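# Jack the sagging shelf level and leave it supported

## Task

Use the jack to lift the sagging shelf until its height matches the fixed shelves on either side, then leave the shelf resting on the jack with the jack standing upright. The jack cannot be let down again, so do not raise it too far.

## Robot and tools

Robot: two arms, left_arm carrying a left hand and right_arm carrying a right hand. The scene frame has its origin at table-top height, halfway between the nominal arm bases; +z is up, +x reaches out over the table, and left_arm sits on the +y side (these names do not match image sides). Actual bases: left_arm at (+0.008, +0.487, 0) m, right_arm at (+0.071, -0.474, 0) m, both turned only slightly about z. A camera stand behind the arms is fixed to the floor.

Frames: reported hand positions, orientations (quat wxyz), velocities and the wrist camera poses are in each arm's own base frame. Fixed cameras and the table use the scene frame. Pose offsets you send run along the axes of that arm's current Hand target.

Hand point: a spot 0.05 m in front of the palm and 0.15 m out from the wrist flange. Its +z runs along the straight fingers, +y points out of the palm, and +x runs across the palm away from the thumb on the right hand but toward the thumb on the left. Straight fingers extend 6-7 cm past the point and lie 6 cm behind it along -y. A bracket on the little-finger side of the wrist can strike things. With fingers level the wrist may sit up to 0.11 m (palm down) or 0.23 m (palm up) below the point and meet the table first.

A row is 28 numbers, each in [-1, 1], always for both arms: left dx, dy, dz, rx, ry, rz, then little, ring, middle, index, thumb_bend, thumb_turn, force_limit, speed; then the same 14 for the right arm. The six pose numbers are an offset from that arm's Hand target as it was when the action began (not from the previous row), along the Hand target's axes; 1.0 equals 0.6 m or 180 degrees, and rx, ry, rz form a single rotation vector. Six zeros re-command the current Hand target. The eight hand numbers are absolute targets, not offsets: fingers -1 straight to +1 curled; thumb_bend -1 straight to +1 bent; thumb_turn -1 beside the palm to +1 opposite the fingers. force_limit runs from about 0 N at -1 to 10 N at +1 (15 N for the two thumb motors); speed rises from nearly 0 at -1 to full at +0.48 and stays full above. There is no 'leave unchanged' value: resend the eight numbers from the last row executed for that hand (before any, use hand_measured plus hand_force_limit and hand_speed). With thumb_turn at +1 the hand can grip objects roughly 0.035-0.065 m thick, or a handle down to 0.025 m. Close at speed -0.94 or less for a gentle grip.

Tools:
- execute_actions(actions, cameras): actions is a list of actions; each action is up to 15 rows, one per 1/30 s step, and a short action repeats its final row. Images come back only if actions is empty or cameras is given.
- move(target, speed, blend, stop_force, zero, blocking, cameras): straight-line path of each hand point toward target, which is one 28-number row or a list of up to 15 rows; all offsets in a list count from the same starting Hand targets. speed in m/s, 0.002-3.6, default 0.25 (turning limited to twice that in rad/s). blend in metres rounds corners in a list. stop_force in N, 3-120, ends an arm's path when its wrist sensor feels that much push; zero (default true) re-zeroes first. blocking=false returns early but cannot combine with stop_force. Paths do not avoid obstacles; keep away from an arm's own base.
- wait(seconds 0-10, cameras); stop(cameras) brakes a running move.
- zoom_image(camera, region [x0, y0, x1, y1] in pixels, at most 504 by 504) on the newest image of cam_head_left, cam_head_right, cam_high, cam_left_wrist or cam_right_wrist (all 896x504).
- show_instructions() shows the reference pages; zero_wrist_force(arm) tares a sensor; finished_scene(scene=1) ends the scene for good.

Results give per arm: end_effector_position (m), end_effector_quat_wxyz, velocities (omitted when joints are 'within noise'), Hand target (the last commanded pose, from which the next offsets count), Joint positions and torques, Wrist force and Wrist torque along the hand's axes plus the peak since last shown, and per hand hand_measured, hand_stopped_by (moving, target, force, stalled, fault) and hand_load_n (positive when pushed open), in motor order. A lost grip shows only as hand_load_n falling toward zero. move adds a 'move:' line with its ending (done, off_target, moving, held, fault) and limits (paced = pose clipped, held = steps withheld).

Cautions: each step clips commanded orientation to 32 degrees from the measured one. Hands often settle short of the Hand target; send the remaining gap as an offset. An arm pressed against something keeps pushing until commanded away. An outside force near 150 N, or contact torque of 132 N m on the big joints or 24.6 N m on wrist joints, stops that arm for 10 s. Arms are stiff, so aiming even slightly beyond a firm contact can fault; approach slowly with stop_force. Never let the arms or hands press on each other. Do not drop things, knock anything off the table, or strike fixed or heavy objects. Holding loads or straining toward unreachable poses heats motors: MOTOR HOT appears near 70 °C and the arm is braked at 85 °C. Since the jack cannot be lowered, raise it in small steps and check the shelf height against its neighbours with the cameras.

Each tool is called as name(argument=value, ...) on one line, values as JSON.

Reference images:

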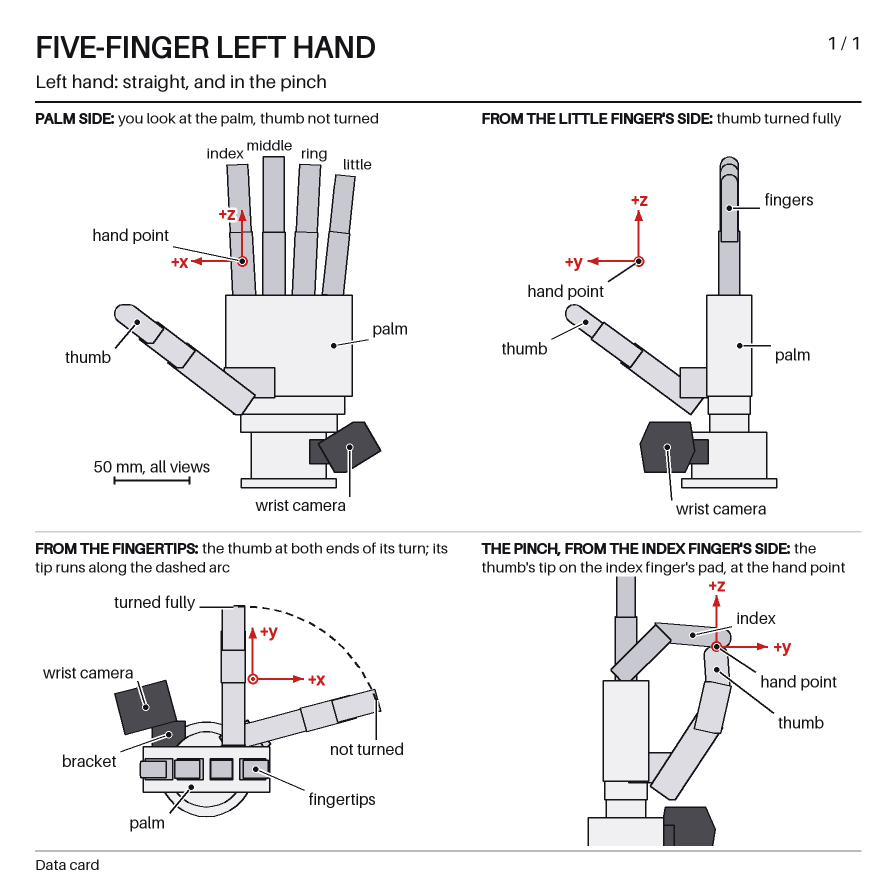

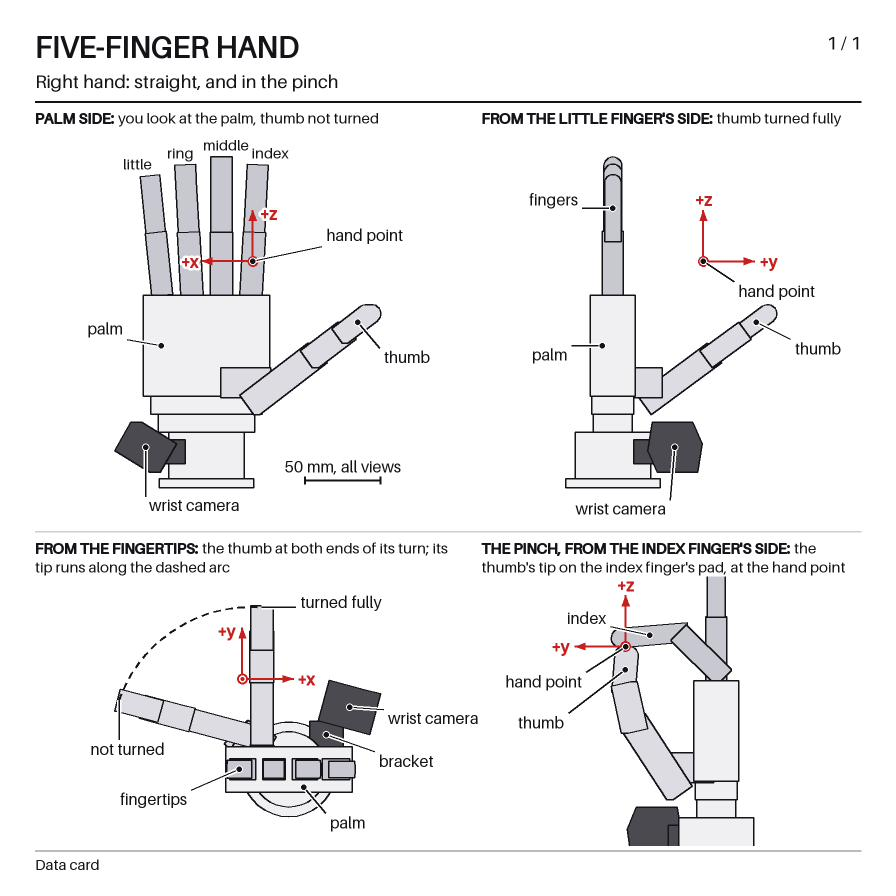

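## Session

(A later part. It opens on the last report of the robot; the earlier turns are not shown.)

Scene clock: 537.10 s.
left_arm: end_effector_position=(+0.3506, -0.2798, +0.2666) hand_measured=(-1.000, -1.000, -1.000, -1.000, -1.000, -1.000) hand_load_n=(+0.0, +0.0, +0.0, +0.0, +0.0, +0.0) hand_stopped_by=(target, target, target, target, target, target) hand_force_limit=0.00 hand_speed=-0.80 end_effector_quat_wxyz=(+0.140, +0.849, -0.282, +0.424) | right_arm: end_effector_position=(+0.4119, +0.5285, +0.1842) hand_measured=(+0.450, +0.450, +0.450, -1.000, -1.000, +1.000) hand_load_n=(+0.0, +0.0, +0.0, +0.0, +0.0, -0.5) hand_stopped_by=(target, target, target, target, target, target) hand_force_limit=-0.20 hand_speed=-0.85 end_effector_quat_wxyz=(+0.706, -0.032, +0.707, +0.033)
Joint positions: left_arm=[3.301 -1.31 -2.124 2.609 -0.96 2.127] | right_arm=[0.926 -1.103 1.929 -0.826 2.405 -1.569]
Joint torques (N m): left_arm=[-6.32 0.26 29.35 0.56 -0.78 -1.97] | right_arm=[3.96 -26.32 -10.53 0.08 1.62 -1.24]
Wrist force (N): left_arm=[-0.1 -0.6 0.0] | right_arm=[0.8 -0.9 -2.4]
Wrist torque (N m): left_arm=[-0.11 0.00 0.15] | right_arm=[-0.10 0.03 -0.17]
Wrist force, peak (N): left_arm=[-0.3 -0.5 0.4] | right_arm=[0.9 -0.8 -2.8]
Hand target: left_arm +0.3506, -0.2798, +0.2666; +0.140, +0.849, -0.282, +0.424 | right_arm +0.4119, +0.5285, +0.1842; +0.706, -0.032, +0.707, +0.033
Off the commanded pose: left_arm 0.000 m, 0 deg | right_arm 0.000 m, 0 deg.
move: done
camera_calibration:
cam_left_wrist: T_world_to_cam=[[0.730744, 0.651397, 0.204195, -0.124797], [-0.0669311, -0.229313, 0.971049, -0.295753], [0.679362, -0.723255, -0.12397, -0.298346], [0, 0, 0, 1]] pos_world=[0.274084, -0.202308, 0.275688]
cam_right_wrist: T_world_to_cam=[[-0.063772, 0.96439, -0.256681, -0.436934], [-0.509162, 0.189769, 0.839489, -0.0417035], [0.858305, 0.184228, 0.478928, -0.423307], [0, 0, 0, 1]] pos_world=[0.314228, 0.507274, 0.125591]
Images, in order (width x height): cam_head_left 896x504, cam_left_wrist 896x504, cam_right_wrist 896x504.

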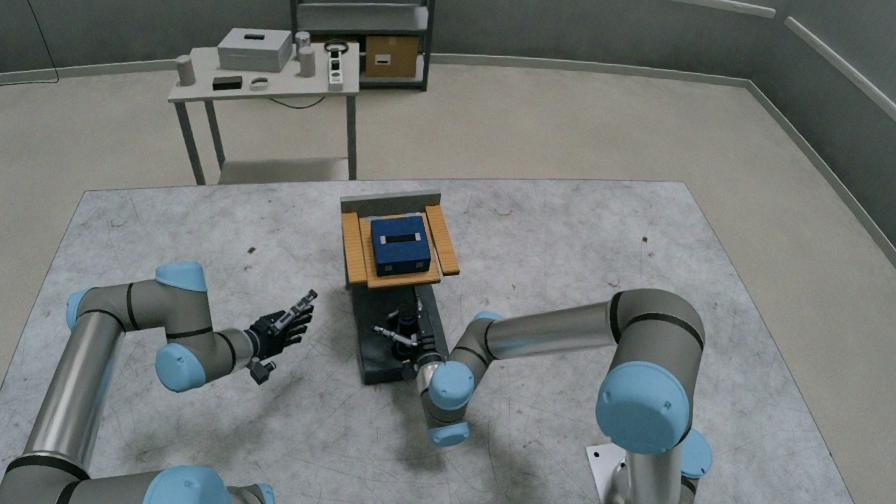

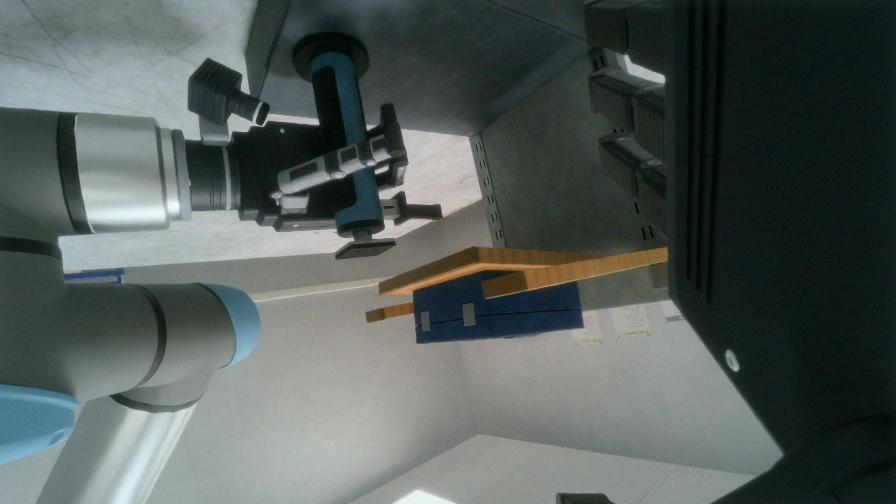

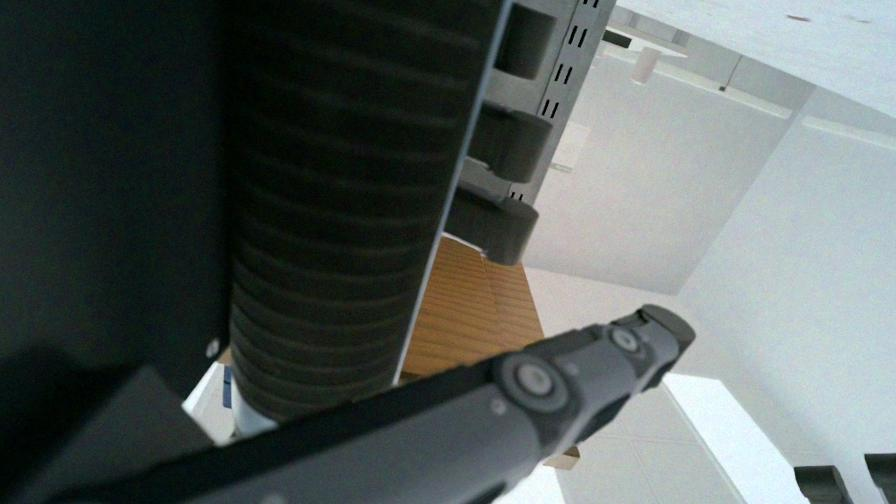

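move(target=[0,0,0,0,0,0,-1,-1,-1,-1,-1,-1,0,-0.8, 0.002,0.0133,0,0,0,0,0.45,0.45,0.45,-1,-1,1,-0.2,-0.85], speed=0.03, cameras=["cam_left_wrist","cam_right_wrist","cam_head_left"])

zoom_image(camera="cam_left_wrist", region=[220, 20, 460, 280])

zoom_image(camera="cam_head_left", region=[350, 280, 470, 400])

Scene clock: 637.63 s.
left_arm: end_effector_position=(+0.3506, -0.2798, +0.2666) hand_measured=(-1.000, -1.000, -1.000, -1.000, -1.000, -1.000) hand_load_n=(+0.0, +0.0, +0.0, +0.0, +0.0, +0.0) hand_stopped_by=(target, target, target, target, target, target) hand_force_limit=0.00 hand_speed=-0.80 end_effector_quat_wxyz=(+0.140, +0.849, -0.282, +0.424) | right_arm: end_effector_position=(+0.4112, +0.5364, +0.1830) hand_measured=(+0.450, +0.450, +0.450, -1.000, -1.000, +1.000) hand_load_n=(+0.0, +0.0, +0.0, +0.0, +0.0, -0.5) hand_stopped_by=(target, target, target, target, target, target) hand_force_limit=-0.20 hand_speed=-0.85 end_effector_quat_wxyz=(+0.706, -0.032, +0.707, +0.033)
Joint positions: left_arm=[3.301 -1.31 -2.124 2.609 -0.96 2.127] | right_arm=[0.938 -1.088 1.908 -0.82 2.417 -1.569]
Joint torques (N m): left_arm=[-6.44 0.72 29.91 0.47 -0.71 -1.9] | right_arm=[7 -25.33 -24.99 1.31 1.61 -1.1]
Wrist force (N): left_arm=[-0.3 -0.4 0.1] | right_arm=[0.9 -2.1 -2.6]
Wrist torque (N m): left_arm=[-0.08 0.03 0.14] | right_arm=[-0.16 0.01 -0.25]
Wrist force, peak (N): left_arm=[-0.1 -0.7 0.3] | right_arm=[0.5 -2.6 -2.6]
Hand target: left_arm +0.3506, -0.2798, +0.2666; +0.140, +0.849, -0.282, +0.424 | right_arm +0.4112, +0.5364, +0.1830; +0.706, -0.032, +0.707, +0.033
Off the commanded pose: left_arm 0.000 m, 0 deg | right_arm 0.000 m, 0 deg.
move: done
camera_calibration:
cam_left_wrist: T_world_to_cam=[[0.730744, 0.651397, 0.204195, -0.124797], [-0.0669311, -0.229313, 0.971049, -0.295753], [0.679362, -0.723255, -0.12397, -0.298346], [0, 0, 0, 1]] pos_world=[0.274084, -0.202308, 0.275688]
cam_right_wrist: T_world_to_cam=[[-0.0637287, 0.96437, -0.256765, -0.444905], [-0.509211, 0.189852, 0.839441, -0.0426241], [0.858279, 0.184244, 0.478969, -0.423506], [0, 0, 0, 1]] pos_world=[0.313428, 0.515174, 0.12439]
Images, in order (width x height): cam_head_left 896x504, cam_left_wrist 896x504, cam_right_wrist 896x504.

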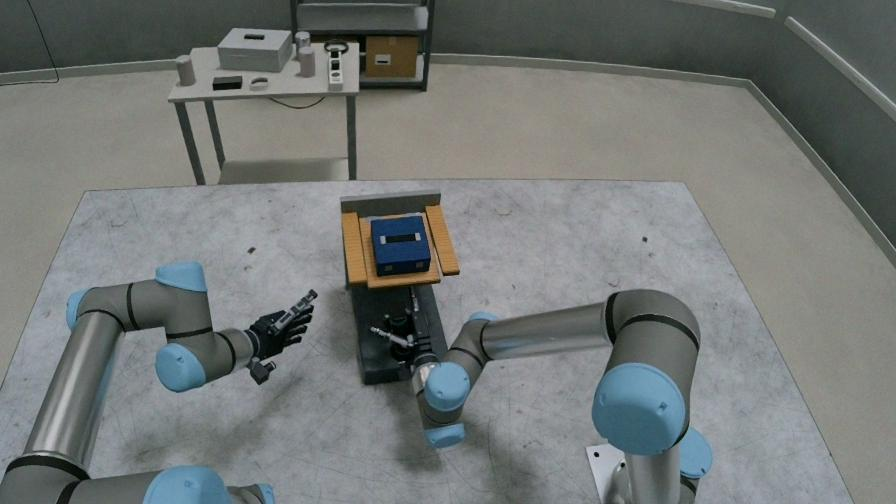

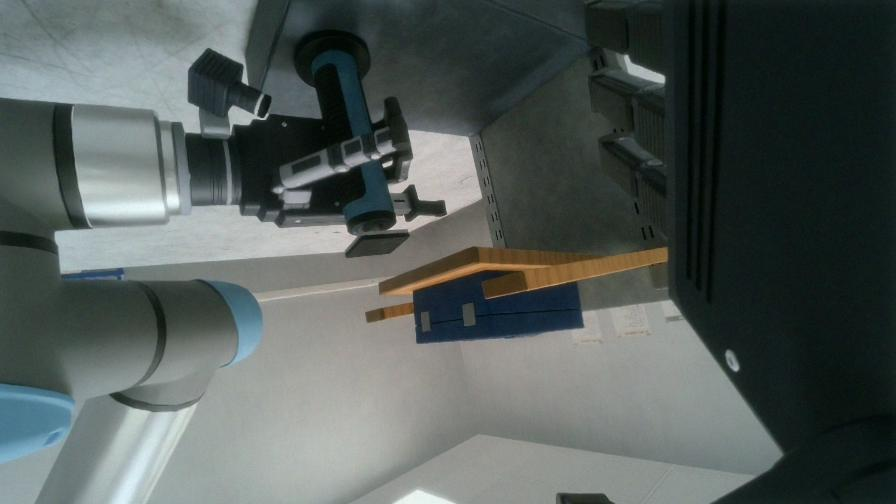

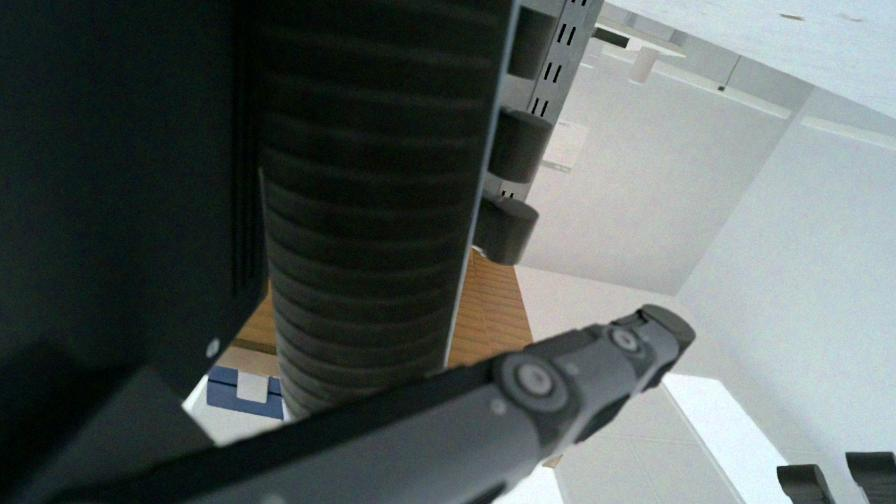

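Scaled by 1.938.

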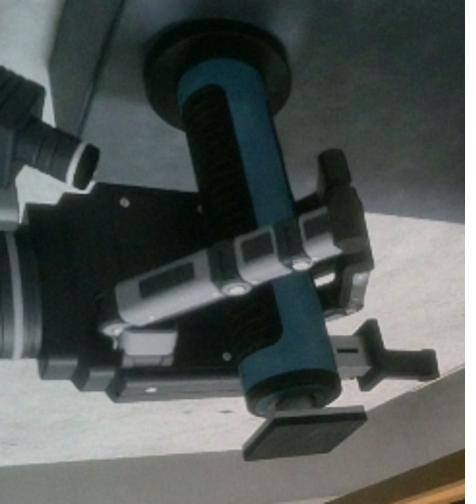

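Scaled by 4.200.

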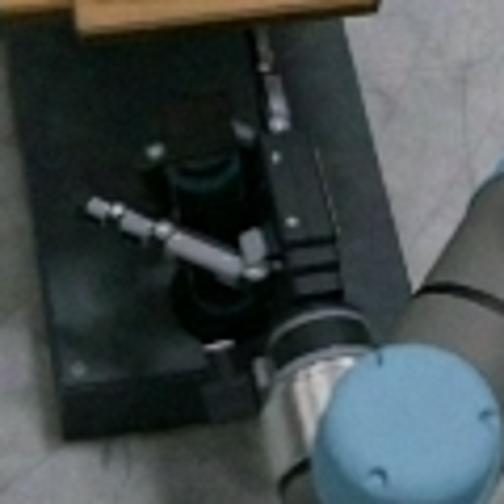

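move(target=[0,0,0,0,0,0,-1,-1,-1,-1,-1,-1,0,-0.8, 0,-0.0083,0,0,0,0,0.45,0.45,0.45,-1,-1,1,-0.2,-0.85], speed=0.03)

move(target=[0,0,0,0,0,0,-1,-1,-1,-1,-1,-1,0,-0.8, 0,0,0,0,0,0,0.45,0.45,0.45,-1,-0.4,1,-0.6,-0.85], cameras=["cam_left_wrist","cam_right_wrist","cam_head_left"])

zoom_image(camera="cam_left_wrist", region=[220, 20, 460, 280])

zoom_image(camera="cam_head_left", region=[350, 280, 470, 400])

Scene clock: 739.93 s.
left_arm: end_effector_position=(+0.3506, -0.2798, +0.2666) hand_measured=(-1.000, -1.000, -1.000, -1.000, -1.000, -1.000) hand_load_n=(+0.0, +0.0, +0.0, +0.0, +0.0, +0.0) hand_stopped_by=(target, target, target, target, target, target) hand_force_limit=0.00 hand_speed=-0.80 end_effector_quat_wxyz=(+0.140, +0.849, -0.282, +0.424) | right_arm: end_effector_position=(+0.4116, +0.5315, +0.1830) hand_measured=(+0.450, +0.450, +0.450, -1.000, -1.000, +1.000) hand_load_n=(+0.0, +0.0, +0.0, +0.0, +0.0, -0.5) hand_stopped_by=(target, target, target, target, target, target) hand_force_limit=-0.20 hand_speed=-0.85 end_effector_quat_wxyz=(+0.706, -0.032, +0.707, +0.033)
Joint positions: left_arm=[3.301 -1.31 -2.124 2.609 -0.96 2.127] | right_arm=[0.931 -1.095 1.922 -0.825 2.409 -1.569]
Joint torques (N m): left_arm=[-6.6 1.62 28.99 0.55 -0.69 -1.88] | right_arm=[-4.15 -43.95 -8.04 -3.64 -2.69 2.06]
Wrist force (N): left_arm=[-0.2 -0.4 0.2] | right_arm=[0.9 -1.9 -2.5]
Wrist torque (N m): left_arm=[-0.08 0.01 0.15] | right_arm=[-0.13 0.03 -0.24]
Wrist force, peak (N): left_arm=[-0.3 -0.6 0.4] | right_arm=[0.8 -2.3 -2.9]
Hand target: left_arm +0.3506, -0.2798, +0.2666; +0.140, +0.849, -0.282, +0.424 | right_arm +0.4116, +0.5315, +0.1830; +0.706, -0.032, +0.707, +0.033
Off the commanded pose: left_arm 0.000 m, 0 deg | right_arm 0.000 m, 0 deg.
move: done

Scene clock: 742.80 s.
left_arm: end_effector_position=(+0.3506, -0.2798, +0.2666) hand_measured=(-1.000, -1.000, -1.000, -1.000, -1.000, -1.000) hand_load_n=(+0.0, +0.0, +0.0, +0.0, +0.0, +0.0) hand_stopped_by=(target, target, target, target, target, target) hand_force_limit=0.00 hand_speed=-0.80 end_effector_quat_wxyz=(+0.140, +0.849, -0.282, +0.424) | right_arm: end_effector_position=(+0.4116, +0.5315, +0.1830) hand_measured=(+0.450, +0.450, +0.450, -1.000, -0.444, +1.000) hand_load_n=(+0.0, +0.0, +0.5, +0.0, +3.0, +0.0) hand_stopped_by=(target, target, target, target, force, target) hand_force_limit=-0.60 hand_speed=-0.85 end_effector_quat_wxyz=(+0.706, -0.032, +0.707, +0.033)
Joint positions: left_arm=[3.301 -1.31 -2.124 2.609 -0.96 2.127] | right_arm=[0.931 -1.096 1.922 -0.825 2.409 -1.569]
Joint torques (N m): left_arm=[-6.4 1.7 29.51 0.57 -0.69 -1.9] | right_arm=[-5.88 -42.83 -8.24 -3.49 -2.06 -1.49]
Wrist force (N): left_arm=[-0.2 -0.5 0.1] | right_arm=[1.1 -2.0 -2.5]
Wrist torque (N m): left_arm=[-0.09 0.02 0.15] | right_arm=[-0.17 0.02 -0.24]
Wrist force, peak (N): left_arm=[-0.3 -0.6 0.4] | right_arm=[1.2 -2.0 -2.8]
Hand target: left_arm +0.3506, -0.2798, +0.2666; +0.140, +0.849, -0.282, +0.424 | right_arm +0.4116, +0.5315, +0.1830; +0.706, -0.032, +0.707, +0.033
Off the commanded pose: left_arm 0.000 m, 0 deg | right_arm 0.000 m, 0 deg.
move: done
camera_calibration:
cam_left_wrist: T_world_to_cam=[[0.730744, 0.651397, 0.204195, -0.124797], [-0.0669311, -0.229313, 0.971049, -0.295753], [0.679362, -0.723255, -0.12397, -0.298346], [0, 0, 0, 1]] pos_world=[0.274084, -0.202308, 0.275688]
cam_right_wrist: T_world_to_cam=[[-0.063772, 0.96439, -0.256681, -0.440154], [-0.509162, 0.189769, 0.839489, -0.0414182], [0.858305, 0.184228, 0.478928, -0.423027], [0, 0, 0, 1]] pos_world=[0.313928, 0.510274, 0.124391]
Images, in order (width x height): cam_head_left 896x504, cam_left_wrist 896x504, cam_right_wrist 896x504.

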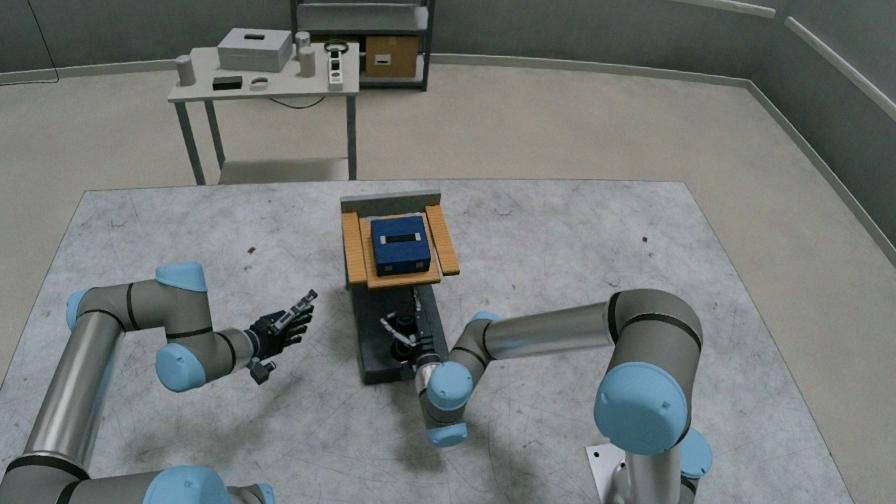

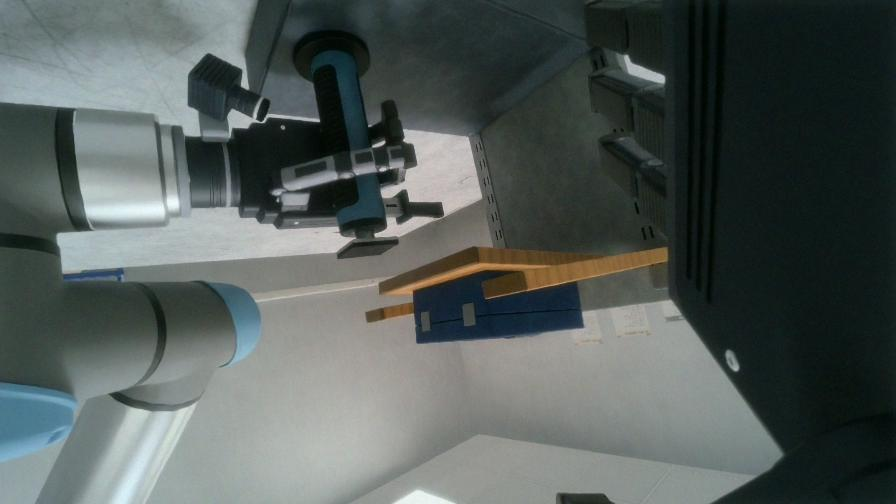

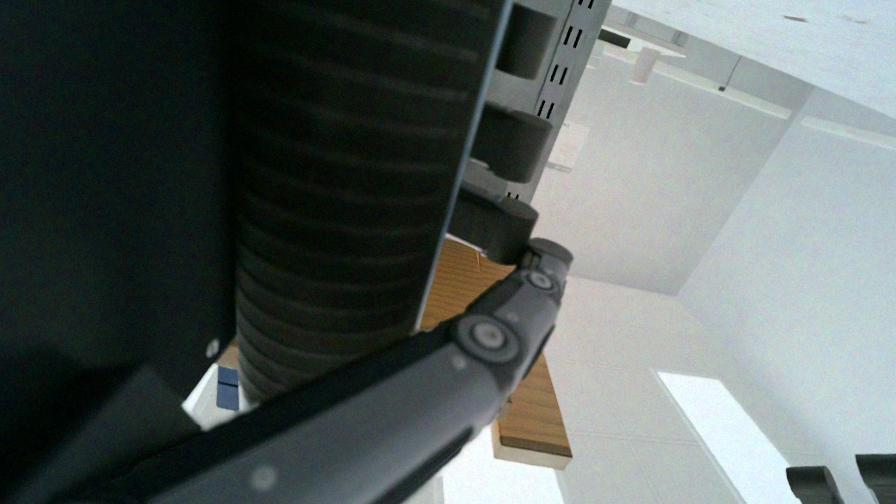

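Scaled by 1.938.

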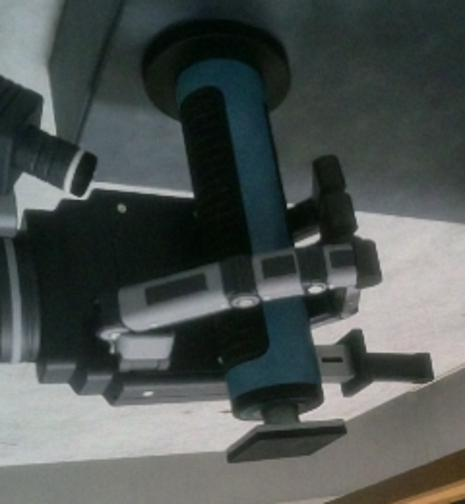

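Scaled by 4.200.

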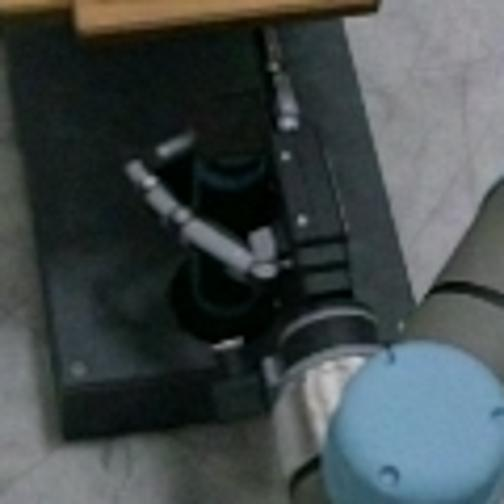

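move(target=[0,0,0,0,0,0,-1,-1,-1,-1,-1,-1,0,-0.8, 0,0,0,0,0,0,1,1,1,-1,-0.4,1,-0.6,-0.88], cameras=["cam_left_wrist","cam_right_wrist","cam_head_left"])

zoom_image(camera="cam_left_wrist", region=[220, 20, 460, 280])

Scene clock: 759.10 s.
left_arm: end_effector_position=(+0.3506, -0.2798, +0.2666) hand_measured=(-1.000, -1.000, -1.000, -1.000, -1.000, -1.000) hand_load_n=(+0.0, +0.0, +0.0, +0.0, +0.0, +0.0) hand_stopped_by=(target, target, target, target, target, target) hand_force_limit=0.00 hand_speed=-0.80 end_effector_quat_wxyz=(+0.140, +0.849, -0.282, +0.424) | right_arm: end_effector_position=(+0.4116, +0.5315, +0.1830) hand_measured=(+0.760, +0.750, +0.460, -1.000, -0.444, +1.000) hand_load_n=(+2.0, +0.0, +3.0, +0.0, +3.5, +0.0) hand_stopped_by=(force, force, force, target, force, target) hand_force_limit=-0.60 hand_speed=-0.88 end_effector_quat_wxyz=(+0.706, -0.032, +0.707, +0.033)
Joint positions: left_arm=[3.301 -1.31 -2.124 2.609 -0.96 2.127] | right_arm=[0.931 -1.096 1.922 -0.825 2.409 -1.569]
Joint torques (N m): left_arm=[-6.46 1.97 29.46 0.59 -0.59 -1.87] | right_arm=[-4.35 -41.94 -8.8 -2.8 -1.15 -1.82]
Wrist force (N): left_arm=[-0.1 -0.4 0.1] | right_arm=[0.8 -0.7 -1.0]
Wrist torque (N m): left_arm=[-0.07 -0.01 0.16] | right_arm=[-0.14 -0.07 -0.16]
Wrist force, peak (N): left_arm=[-0.4 -0.7 0.3] | right_arm=[1.4 -2.0 -2.7]
Hand target: left_arm +0.3506, -0.2798, +0.2666; +0.140, +0.849, -0.282, +0.424 | right_arm +0.4116, +0.5315, +0.1830; +0.706, -0.032, +0.707, +0.033
Off the commanded pose: left_arm 0.000 m, 0 deg | right_arm 0.000 m, 0 deg.
move: done
camera_calibration:
cam_left_wrist: T_world_to_cam=[[0.730744, 0.651397, 0.204195, -0.124797], [-0.0669311, -0.229313, 0.971049, -0.295753], [0.679362, -0.723255, -0.12397, -0.298346], [0, 0, 0, 1]] pos_world=[0.274084, -0.202308, 0.275688]
cam_right_wrist: T_world_to_cam=[[-0.0637772, 0.964389, -0.256684, -0.440152], [-0.509205, 0.189759, 0.839465, -0.0413969], [0.858279, 0.184244, 0.478969, -0.423032], [0, 0, 0, 1]] pos_world=[0.313928, 0.510274, 0.124391]
Images, in order (width x height): cam_head_left 896x504, cam_left_wrist 896x504, cam_right_wrist 896x504.

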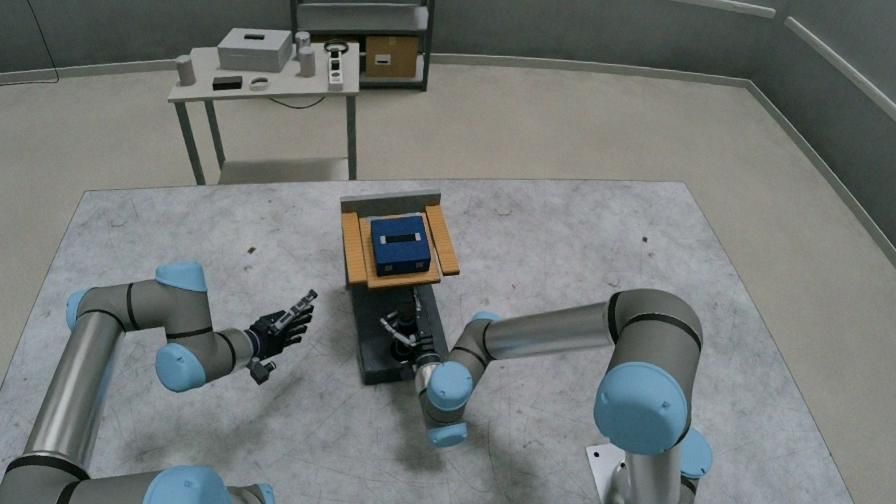

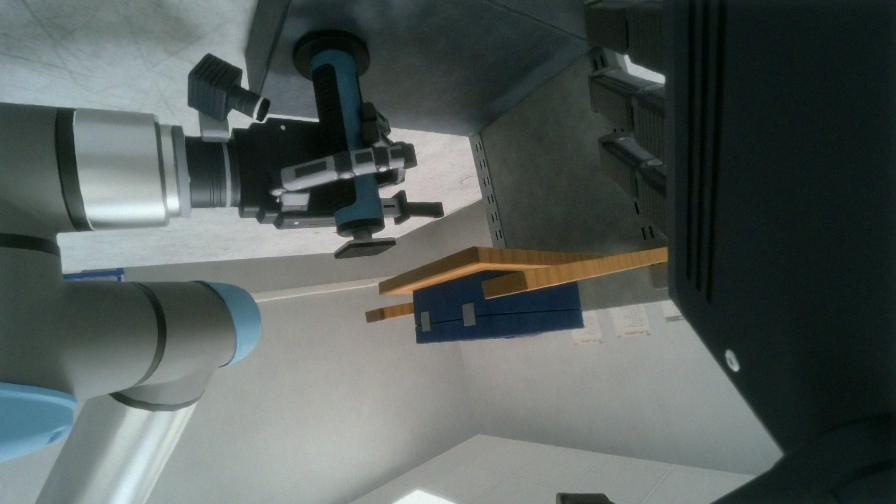

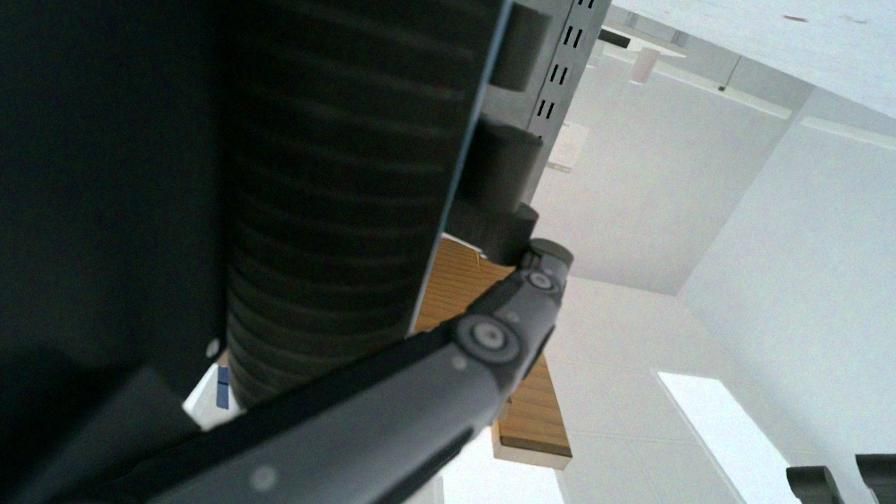

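Scaled by 1.938.

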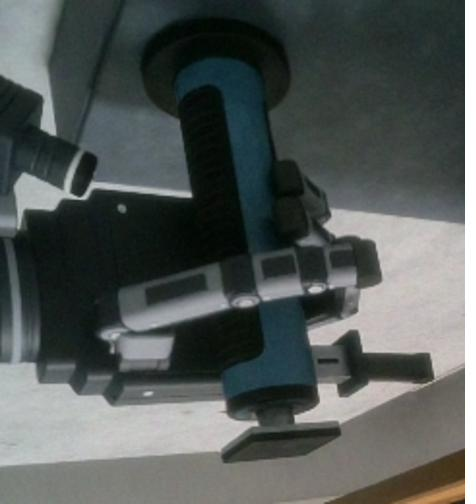

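move(target=[[0,0,0,0,0,0,-1,-1,-1,-1,-1,-1,0,-0.8, 0,0,0,0,0,0,1,1,0.4,-1,-1,1,-0.6,-0.7]])

move(target=[[0,0,0,0,0,0,-1,-1,-1,-1,-1,-1,0,-0.8, 0,0,0,0,0,0,1,1,0.95,-1,-1,1,-0.6,-0.88]], cameras=["cam_left_wrist","cam_right_wrist"])

zoom_image(camera="cam_left_wrist", region=[220, 20, 460, 280])

Scene clock: 779.00 s.
left_arm: end_effector_position=(+0.3506, -0.2798, +0.2666) hand_measured=(-1.000, -1.000, -1.000, -1.000, -1.000, -1.000) hand_load_n=(+0.0, +0.0, +0.0, +0.0, +0.0, +0.0) hand_stopped_by=(target, target, target, target, target, target) hand_force_limit=0.00 hand_speed=-0.80 end_effector_quat_wxyz=(+0.140, +0.849, -0.282, +0.424) | right_arm: end_effector_position=(+0.4116, +0.5315, +0.1830) hand_measured=(+0.760, +0.750, +0.400, -1.000, -1.000, +1.000) hand_load_n=(+2.5, +0.0, +0.0, +0.0, +0.0, +0.0) hand_stopped_by=(force, force, target, target, target, target) hand_force_limit=-0.60 hand_speed=-0.70 end_effector_quat_wxyz=(+0.706, -0.032, +0.707, +0.033)
Joint positions: left_arm=[3.301 -1.31 -2.124 2.609 -0.96 2.127] | right_arm=[0.931 -1.096 1.922 -0.825 2.409 -1.569]
Joint torques (N m): left_arm=[-6.44 2.52 29.6 0.52 -0.66 -1.89] | right_arm=[4.67 -28.15 -12.02 0.86 1.91 -1.63]
Wrist force (N): left_arm=[-0.1 -0.4 0.4] | right_arm=[0.9 -0.7 -1.3]
Wrist torque (N m): left_arm=[-0.09 0.00 0.16] | right_arm=[-0.13 -0.07 -0.14]
Wrist force, peak (N): left_arm=[-0.3 -0.7 0.1] | right_arm=[1.1 -0.8 -1.3]
Hand target: left_arm +0.3506, -0.2798, +0.2666; +0.140, +0.849, -0.282, +0.424 | right_arm +0.4116, +0.5315, +0.1830; +0.706, -0.032, +0.707, +0.033
Off the commanded pose: left_arm 0.000 m, 0 deg | right_arm 0.000 m, 0 deg.
move: done

Scene clock: 780.37 s.
left_arm: end_effector_position=(+0.3506, -0.2798, +0.2666) hand_measured=(-1.000, -1.000, -1.000, -1.000, -1.000, -1.000) hand_load_n=(+0.0, +0.0, +0.0, +0.0, +0.0, +0.0) hand_stopped_by=(target, target, target, target, target, target) hand_force_limit=0.00 hand_speed=-0.80 end_effector_quat_wxyz=(+0.140, +0.849, -0.282, +0.424) | right_arm: end_effector_position=(+0.4116, +0.5315, +0.1830) hand_measured=(+0.760, +0.750, +0.766, -1.000, -1.000, +1.000) hand_load_n=(+0.0, +0.0, +2.5, +0.0, +0.0, -0.5) hand_stopped_by=(force, force, force, target, target, target) hand_force_limit=-0.60 hand_speed=-0.88 end_effector_quat_wxyz=(+0.706, -0.032, +0.707, +0.033)
Joint positions: left_arm=[3.301 -1.31 -2.124 2.609 -0.96 2.127] | right_arm=[0.931 -1.096 1.922 -0.825 2.409 -1.569]
Joint torques (N m): left_arm=[-6.25 2.52 28.91 0.58 -0.65 -1.91] | right_arm=[5.33 -26.2 -11.99 0.77 1.59 -1.51]
Wrist force (N): left_arm=[-0.2 -0.7 0.0] | right_arm=[0.0 -1.3 -1.4]
Wrist torque (N m): left_arm=[-0.11 0.01 0.15] | right_arm=[-0.16 0.00 -0.26]
Wrist force, peak (N): left_arm=[-0.1 -0.6 0.4] | right_arm=[-0.6 -1.5 -1.4]
Hand target: left_arm +0.3506, -0.2798, +0.2666; +0.140, +0.849, -0.282, +0.424 | right_arm +0.4116, +0.5315, +0.1830; +0.706, -0.032, +0.707, +0.033
Off the commanded pose: left_arm 0.000 m, 0 deg | right_arm 0.000 m, 0 deg.
move: done
camera_calibration:
cam_left_wrist: T_world_to_cam=[[0.730744, 0.651397, 0.204195, -0.124797], [-0.0669311, -0.229313, 0.971049, -0.295753], [0.679362, -0.723255, -0.12397, -0.298346], [0, 0, 0, 1]] pos_world=[0.274084, -0.202308, 0.275688]
cam_right_wrist: T_world_to_cam=[[-0.0637235, 0.964372, -0.256762, -0.44015], [-0.509168, 0.189861, 0.839465, -0.0414605], [0.858305, 0.184229, 0.478928, -0.423028], [0, 0, 0, 1]] pos_world=[0.313928, 0.510274, 0.12439]
Images, in order (width x height): cam_left_wrist 896x504, cam_right_wrist 896x504.

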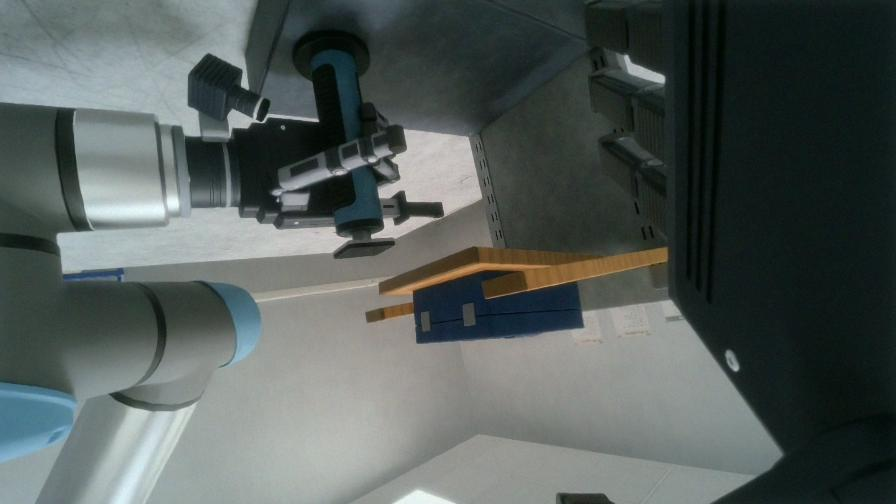

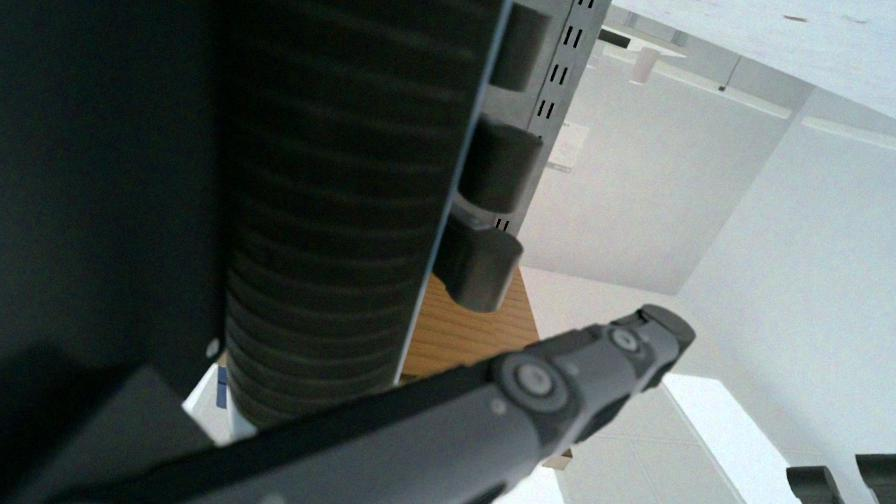

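Scaled by 1.938.

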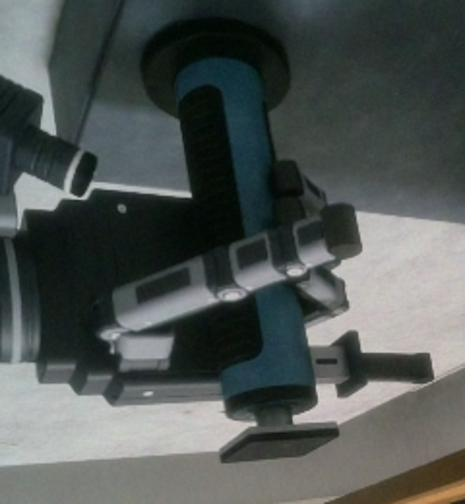

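move(target=[[0,0,0,0,0,0,-1,-1,-1,-1,-1,-1,0,-0.8, 0,0,0,0,0,0,1,1,0.95,-1,0.5,1,-0.6,-0.88]], cameras=["cam_left_wrist","cam_right_wrist","cam_head_left"])

zoom_image(camera="cam_left_wrist", region=[220, 20, 460, 280])

zoom_image(camera="cam_right_wrist", region=[200, 0, 700, 504])

Scene clock: 787.83 s.
left_arm: end_effector_position=(+0.3506, -0.2798, +0.2666) hand_measured=(-1.000, -1.000, -1.000, -1.000, -1.000, -1.000) hand_load_n=(+0.0, +0.0, +0.0, +0.0, +0.0, +0.0) hand_stopped_by=(target, target, target, target, target, target) hand_force_limit=0.00 hand_speed=-0.80 end_effector_quat_wxyz=(+0.140, +0.849, -0.282, +0.424) | right_arm: end_effector_position=(+0.4116, +0.5315, +0.1830) hand_measured=(+0.760, +0.750, +0.766, -1.000, -0.536, +1.000) hand_load_n=(+0.5, +0.0, +2.5, +0.0, +3.0, +0.5) hand_stopped_by=(force, force, force, target, force, target) hand_force_limit=-0.60 hand_speed=-0.88 end_effector_quat_wxyz=(+0.706, -0.032, +0.707, +0.033)
Joint positions: left_arm=[3.301 -1.31 -2.124 2.609 -0.96 2.127] | right_arm=[0.931 -1.096 1.922 -0.825 2.409 -1.569]
Joint torques (N m): left_arm=[-6.6 3.35 29.37 0.53 -0.72 -1.88] | right_arm=[5.04 -26.35 -16.31 0.71 -1.7 -1.58]
Wrist force (N): left_arm=[-0.3 -0.2 0.3] | right_arm=[0.0 -1.5 -1.6]
Wrist torque (N m): left_arm=[-0.07 0.04 0.13] | right_arm=[-0.17 0.02 -0.28]
Wrist force, peak (N): left_arm=[-0.3 -0.7 0.4] | right_arm=[0.1 -1.7 -1.6]
Hand target: left_arm +0.3506, -0.2798, +0.2666; +0.140, +0.849, -0.282, +0.424 | right_arm +0.4116, +0.5315, +0.1830; +0.706, -0.032, +0.707, +0.033
Off the commanded pose: left_arm 0.000 m, 0 deg | right_arm 0.000 m, 0 deg.
move: done
camera_calibration:
cam_left_wrist: T_world_to_cam=[[0.730744, 0.651397, 0.204195, -0.124797], [-0.0669311, -0.229313, 0.971049, -0.295753], [0.679362, -0.723255, -0.12397, -0.298346], [0, 0, 0, 1]] pos_world=[0.274084, -0.202308, 0.275688]
cam_right_wrist: T_world_to_cam=[[-0.063772, 0.96439, -0.256681, -0.440154], [-0.509162, 0.189769, 0.839489, -0.0414182], [0.858305, 0.184228, 0.478928, -0.423027], [0, 0, 0, 1]] pos_world=[0.313928, 0.510274, 0.124391]
Images, in order (width x height): cam_head_left 896x504, cam_left_wrist 896x504, cam_right_wrist 896x504.

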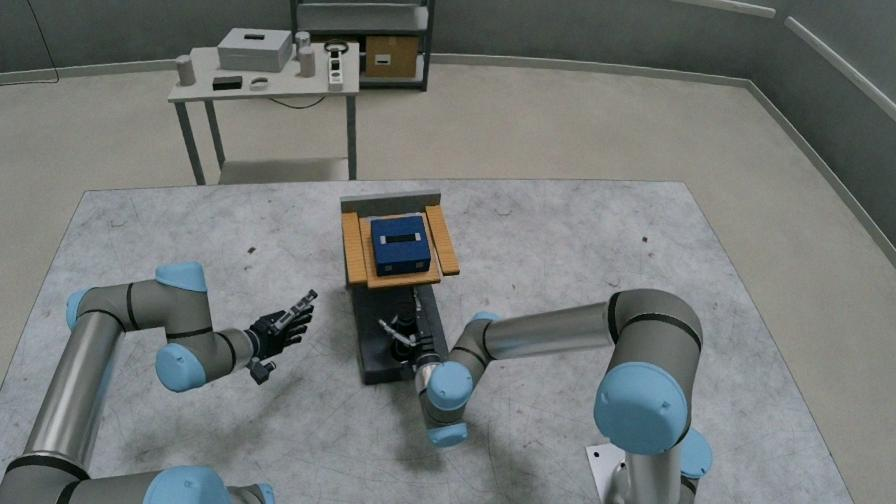

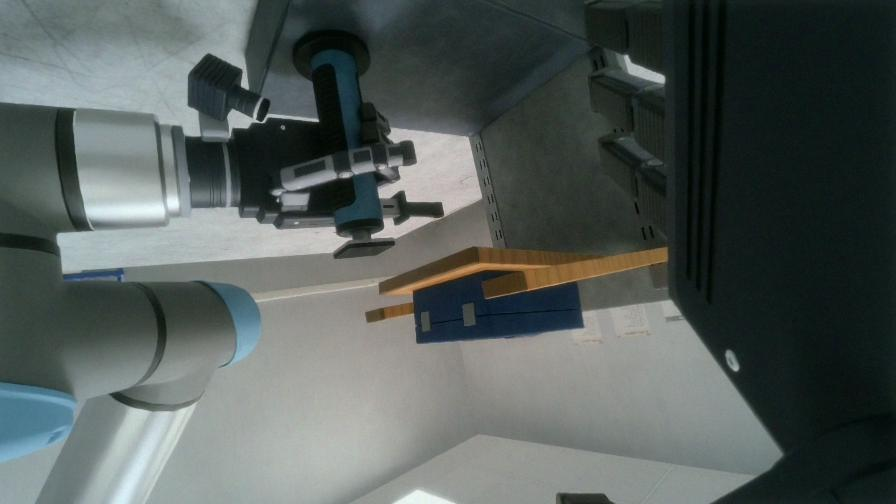

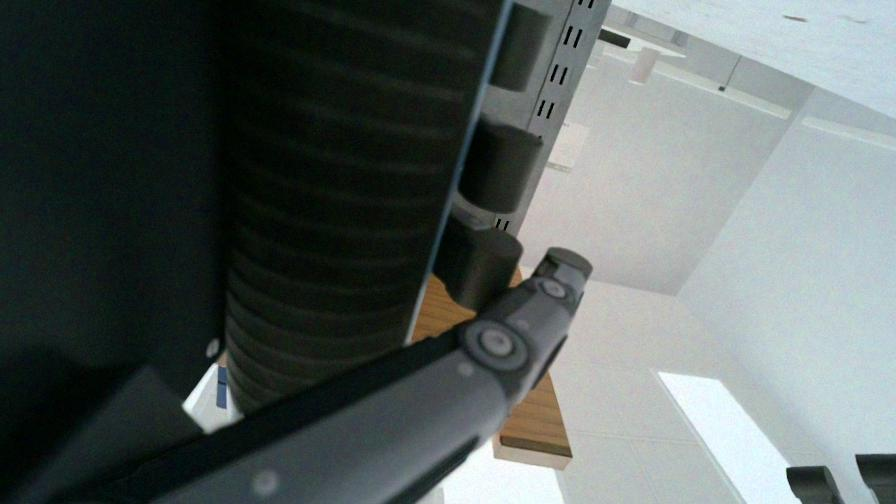

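Scaled by 1.938.

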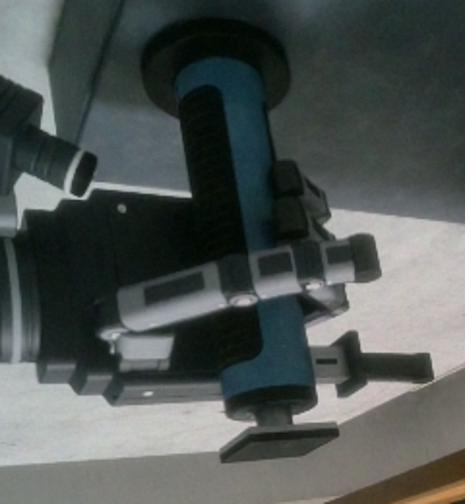

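Scaled by 1.000.

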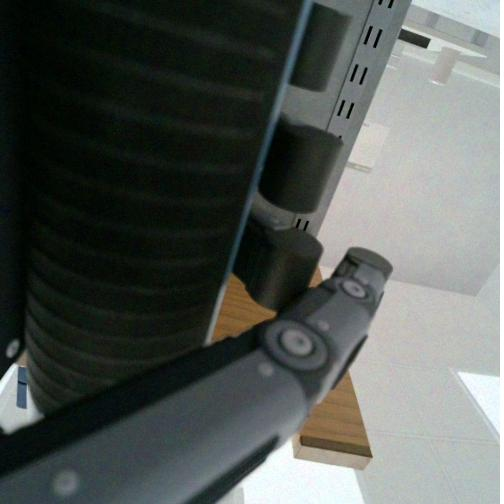

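zoom_image(camera="cam_head_left", region=[370, 300, 440, 370])

wait(seconds=0, cameras=["cam_head_right"])

zoom_image(camera="cam_head_right", region=[360, 300, 430, 370])

Scaled by 7.200.

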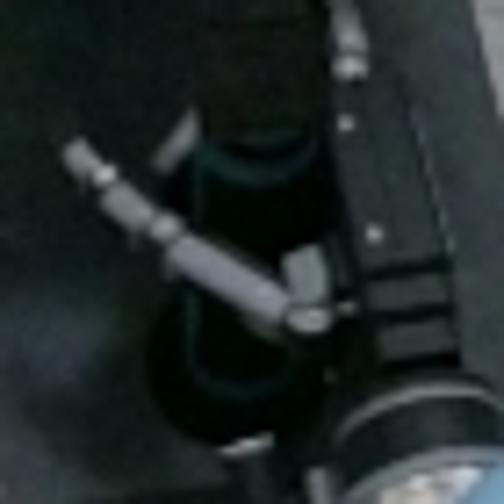

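Scene clock: 813.40 s.
left_arm: end_effector_position=(+0.3506, -0.2798, +0.2666) hand_measured=(-1.000, -1.000, -1.000, -1.000, -1.000, -1.000) hand_load_n=(+0.0, +0.0, +0.0, +0.0, +0.0, +0.5) hand_stopped_by=(target, target, target, target, target, target) hand_force_limit=0.00 hand_speed=-0.80 end_effector_quat_wxyz=(+0.140, +0.849, -0.282, +0.424) | right_arm: end_effector_position=(+0.4116, +0.5315, +0.1830) hand_measured=(+0.760, +0.750, +0.766, -1.000, -0.536, +1.000) hand_load_n=(+0.5, +0.0, +2.5, +0.0, +2.5, +0.5) hand_stopped_by=(force, force, force, target, force, target) hand_force_limit=-0.60 hand_speed=-0.88 end_effector_quat_wxyz=(+0.706, -0.032, +0.707, +0.033)
Joint positions: left_arm=[3.301 -1.31 -2.124 2.609 -0.96 2.127] | right_arm=[0.931 -1.096 1.922 -0.825 2.409 -1.569]
Joint torques (N m): left_arm=[-6.32 3.05 29.47 0.57 -0.6 -1.88] | right_arm=[4.43 -26.81 -20.15 0.69 -1.67 -1.44]
Wrist force (N): left_arm=[-0.1 -0.4 0.3] | right_arm=[0.0 -1.4 -1.5]
Wrist torque (N m): left_arm=[-0.09 0.01 0.15] | right_arm=[-0.16 0.01 -0.27]
Wrist force, peak (N): left_arm=[-0.3 -0.7 0.1] | right_arm=[0.0 -1.7 -1.5]
Hand target: left_arm +0.3506, -0.2798, +0.2666; +0.140, +0.849, -0.282, +0.424 | right_arm +0.4116, +0.5315, +0.1830; +0.706, -0.032, +0.707, +0.033
Off the commanded pose: left_arm 0.000 m, 0 deg | right_arm 0.000 m, 0 deg.
Images, in order (width x height): cam_head_right 896x504.

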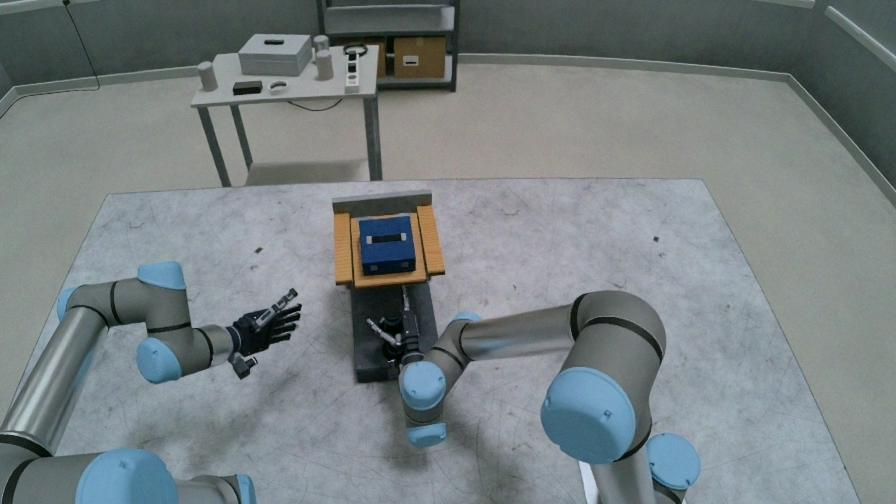

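Scaled by 7.200.

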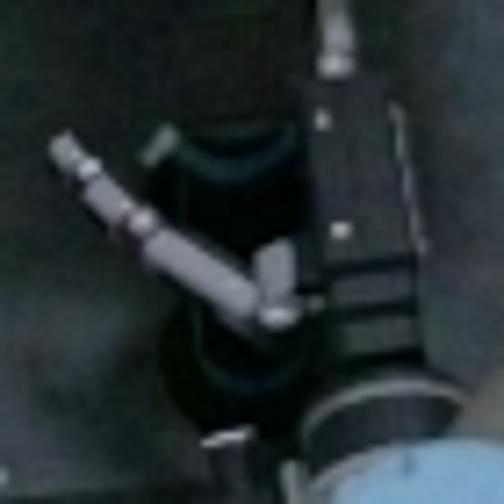

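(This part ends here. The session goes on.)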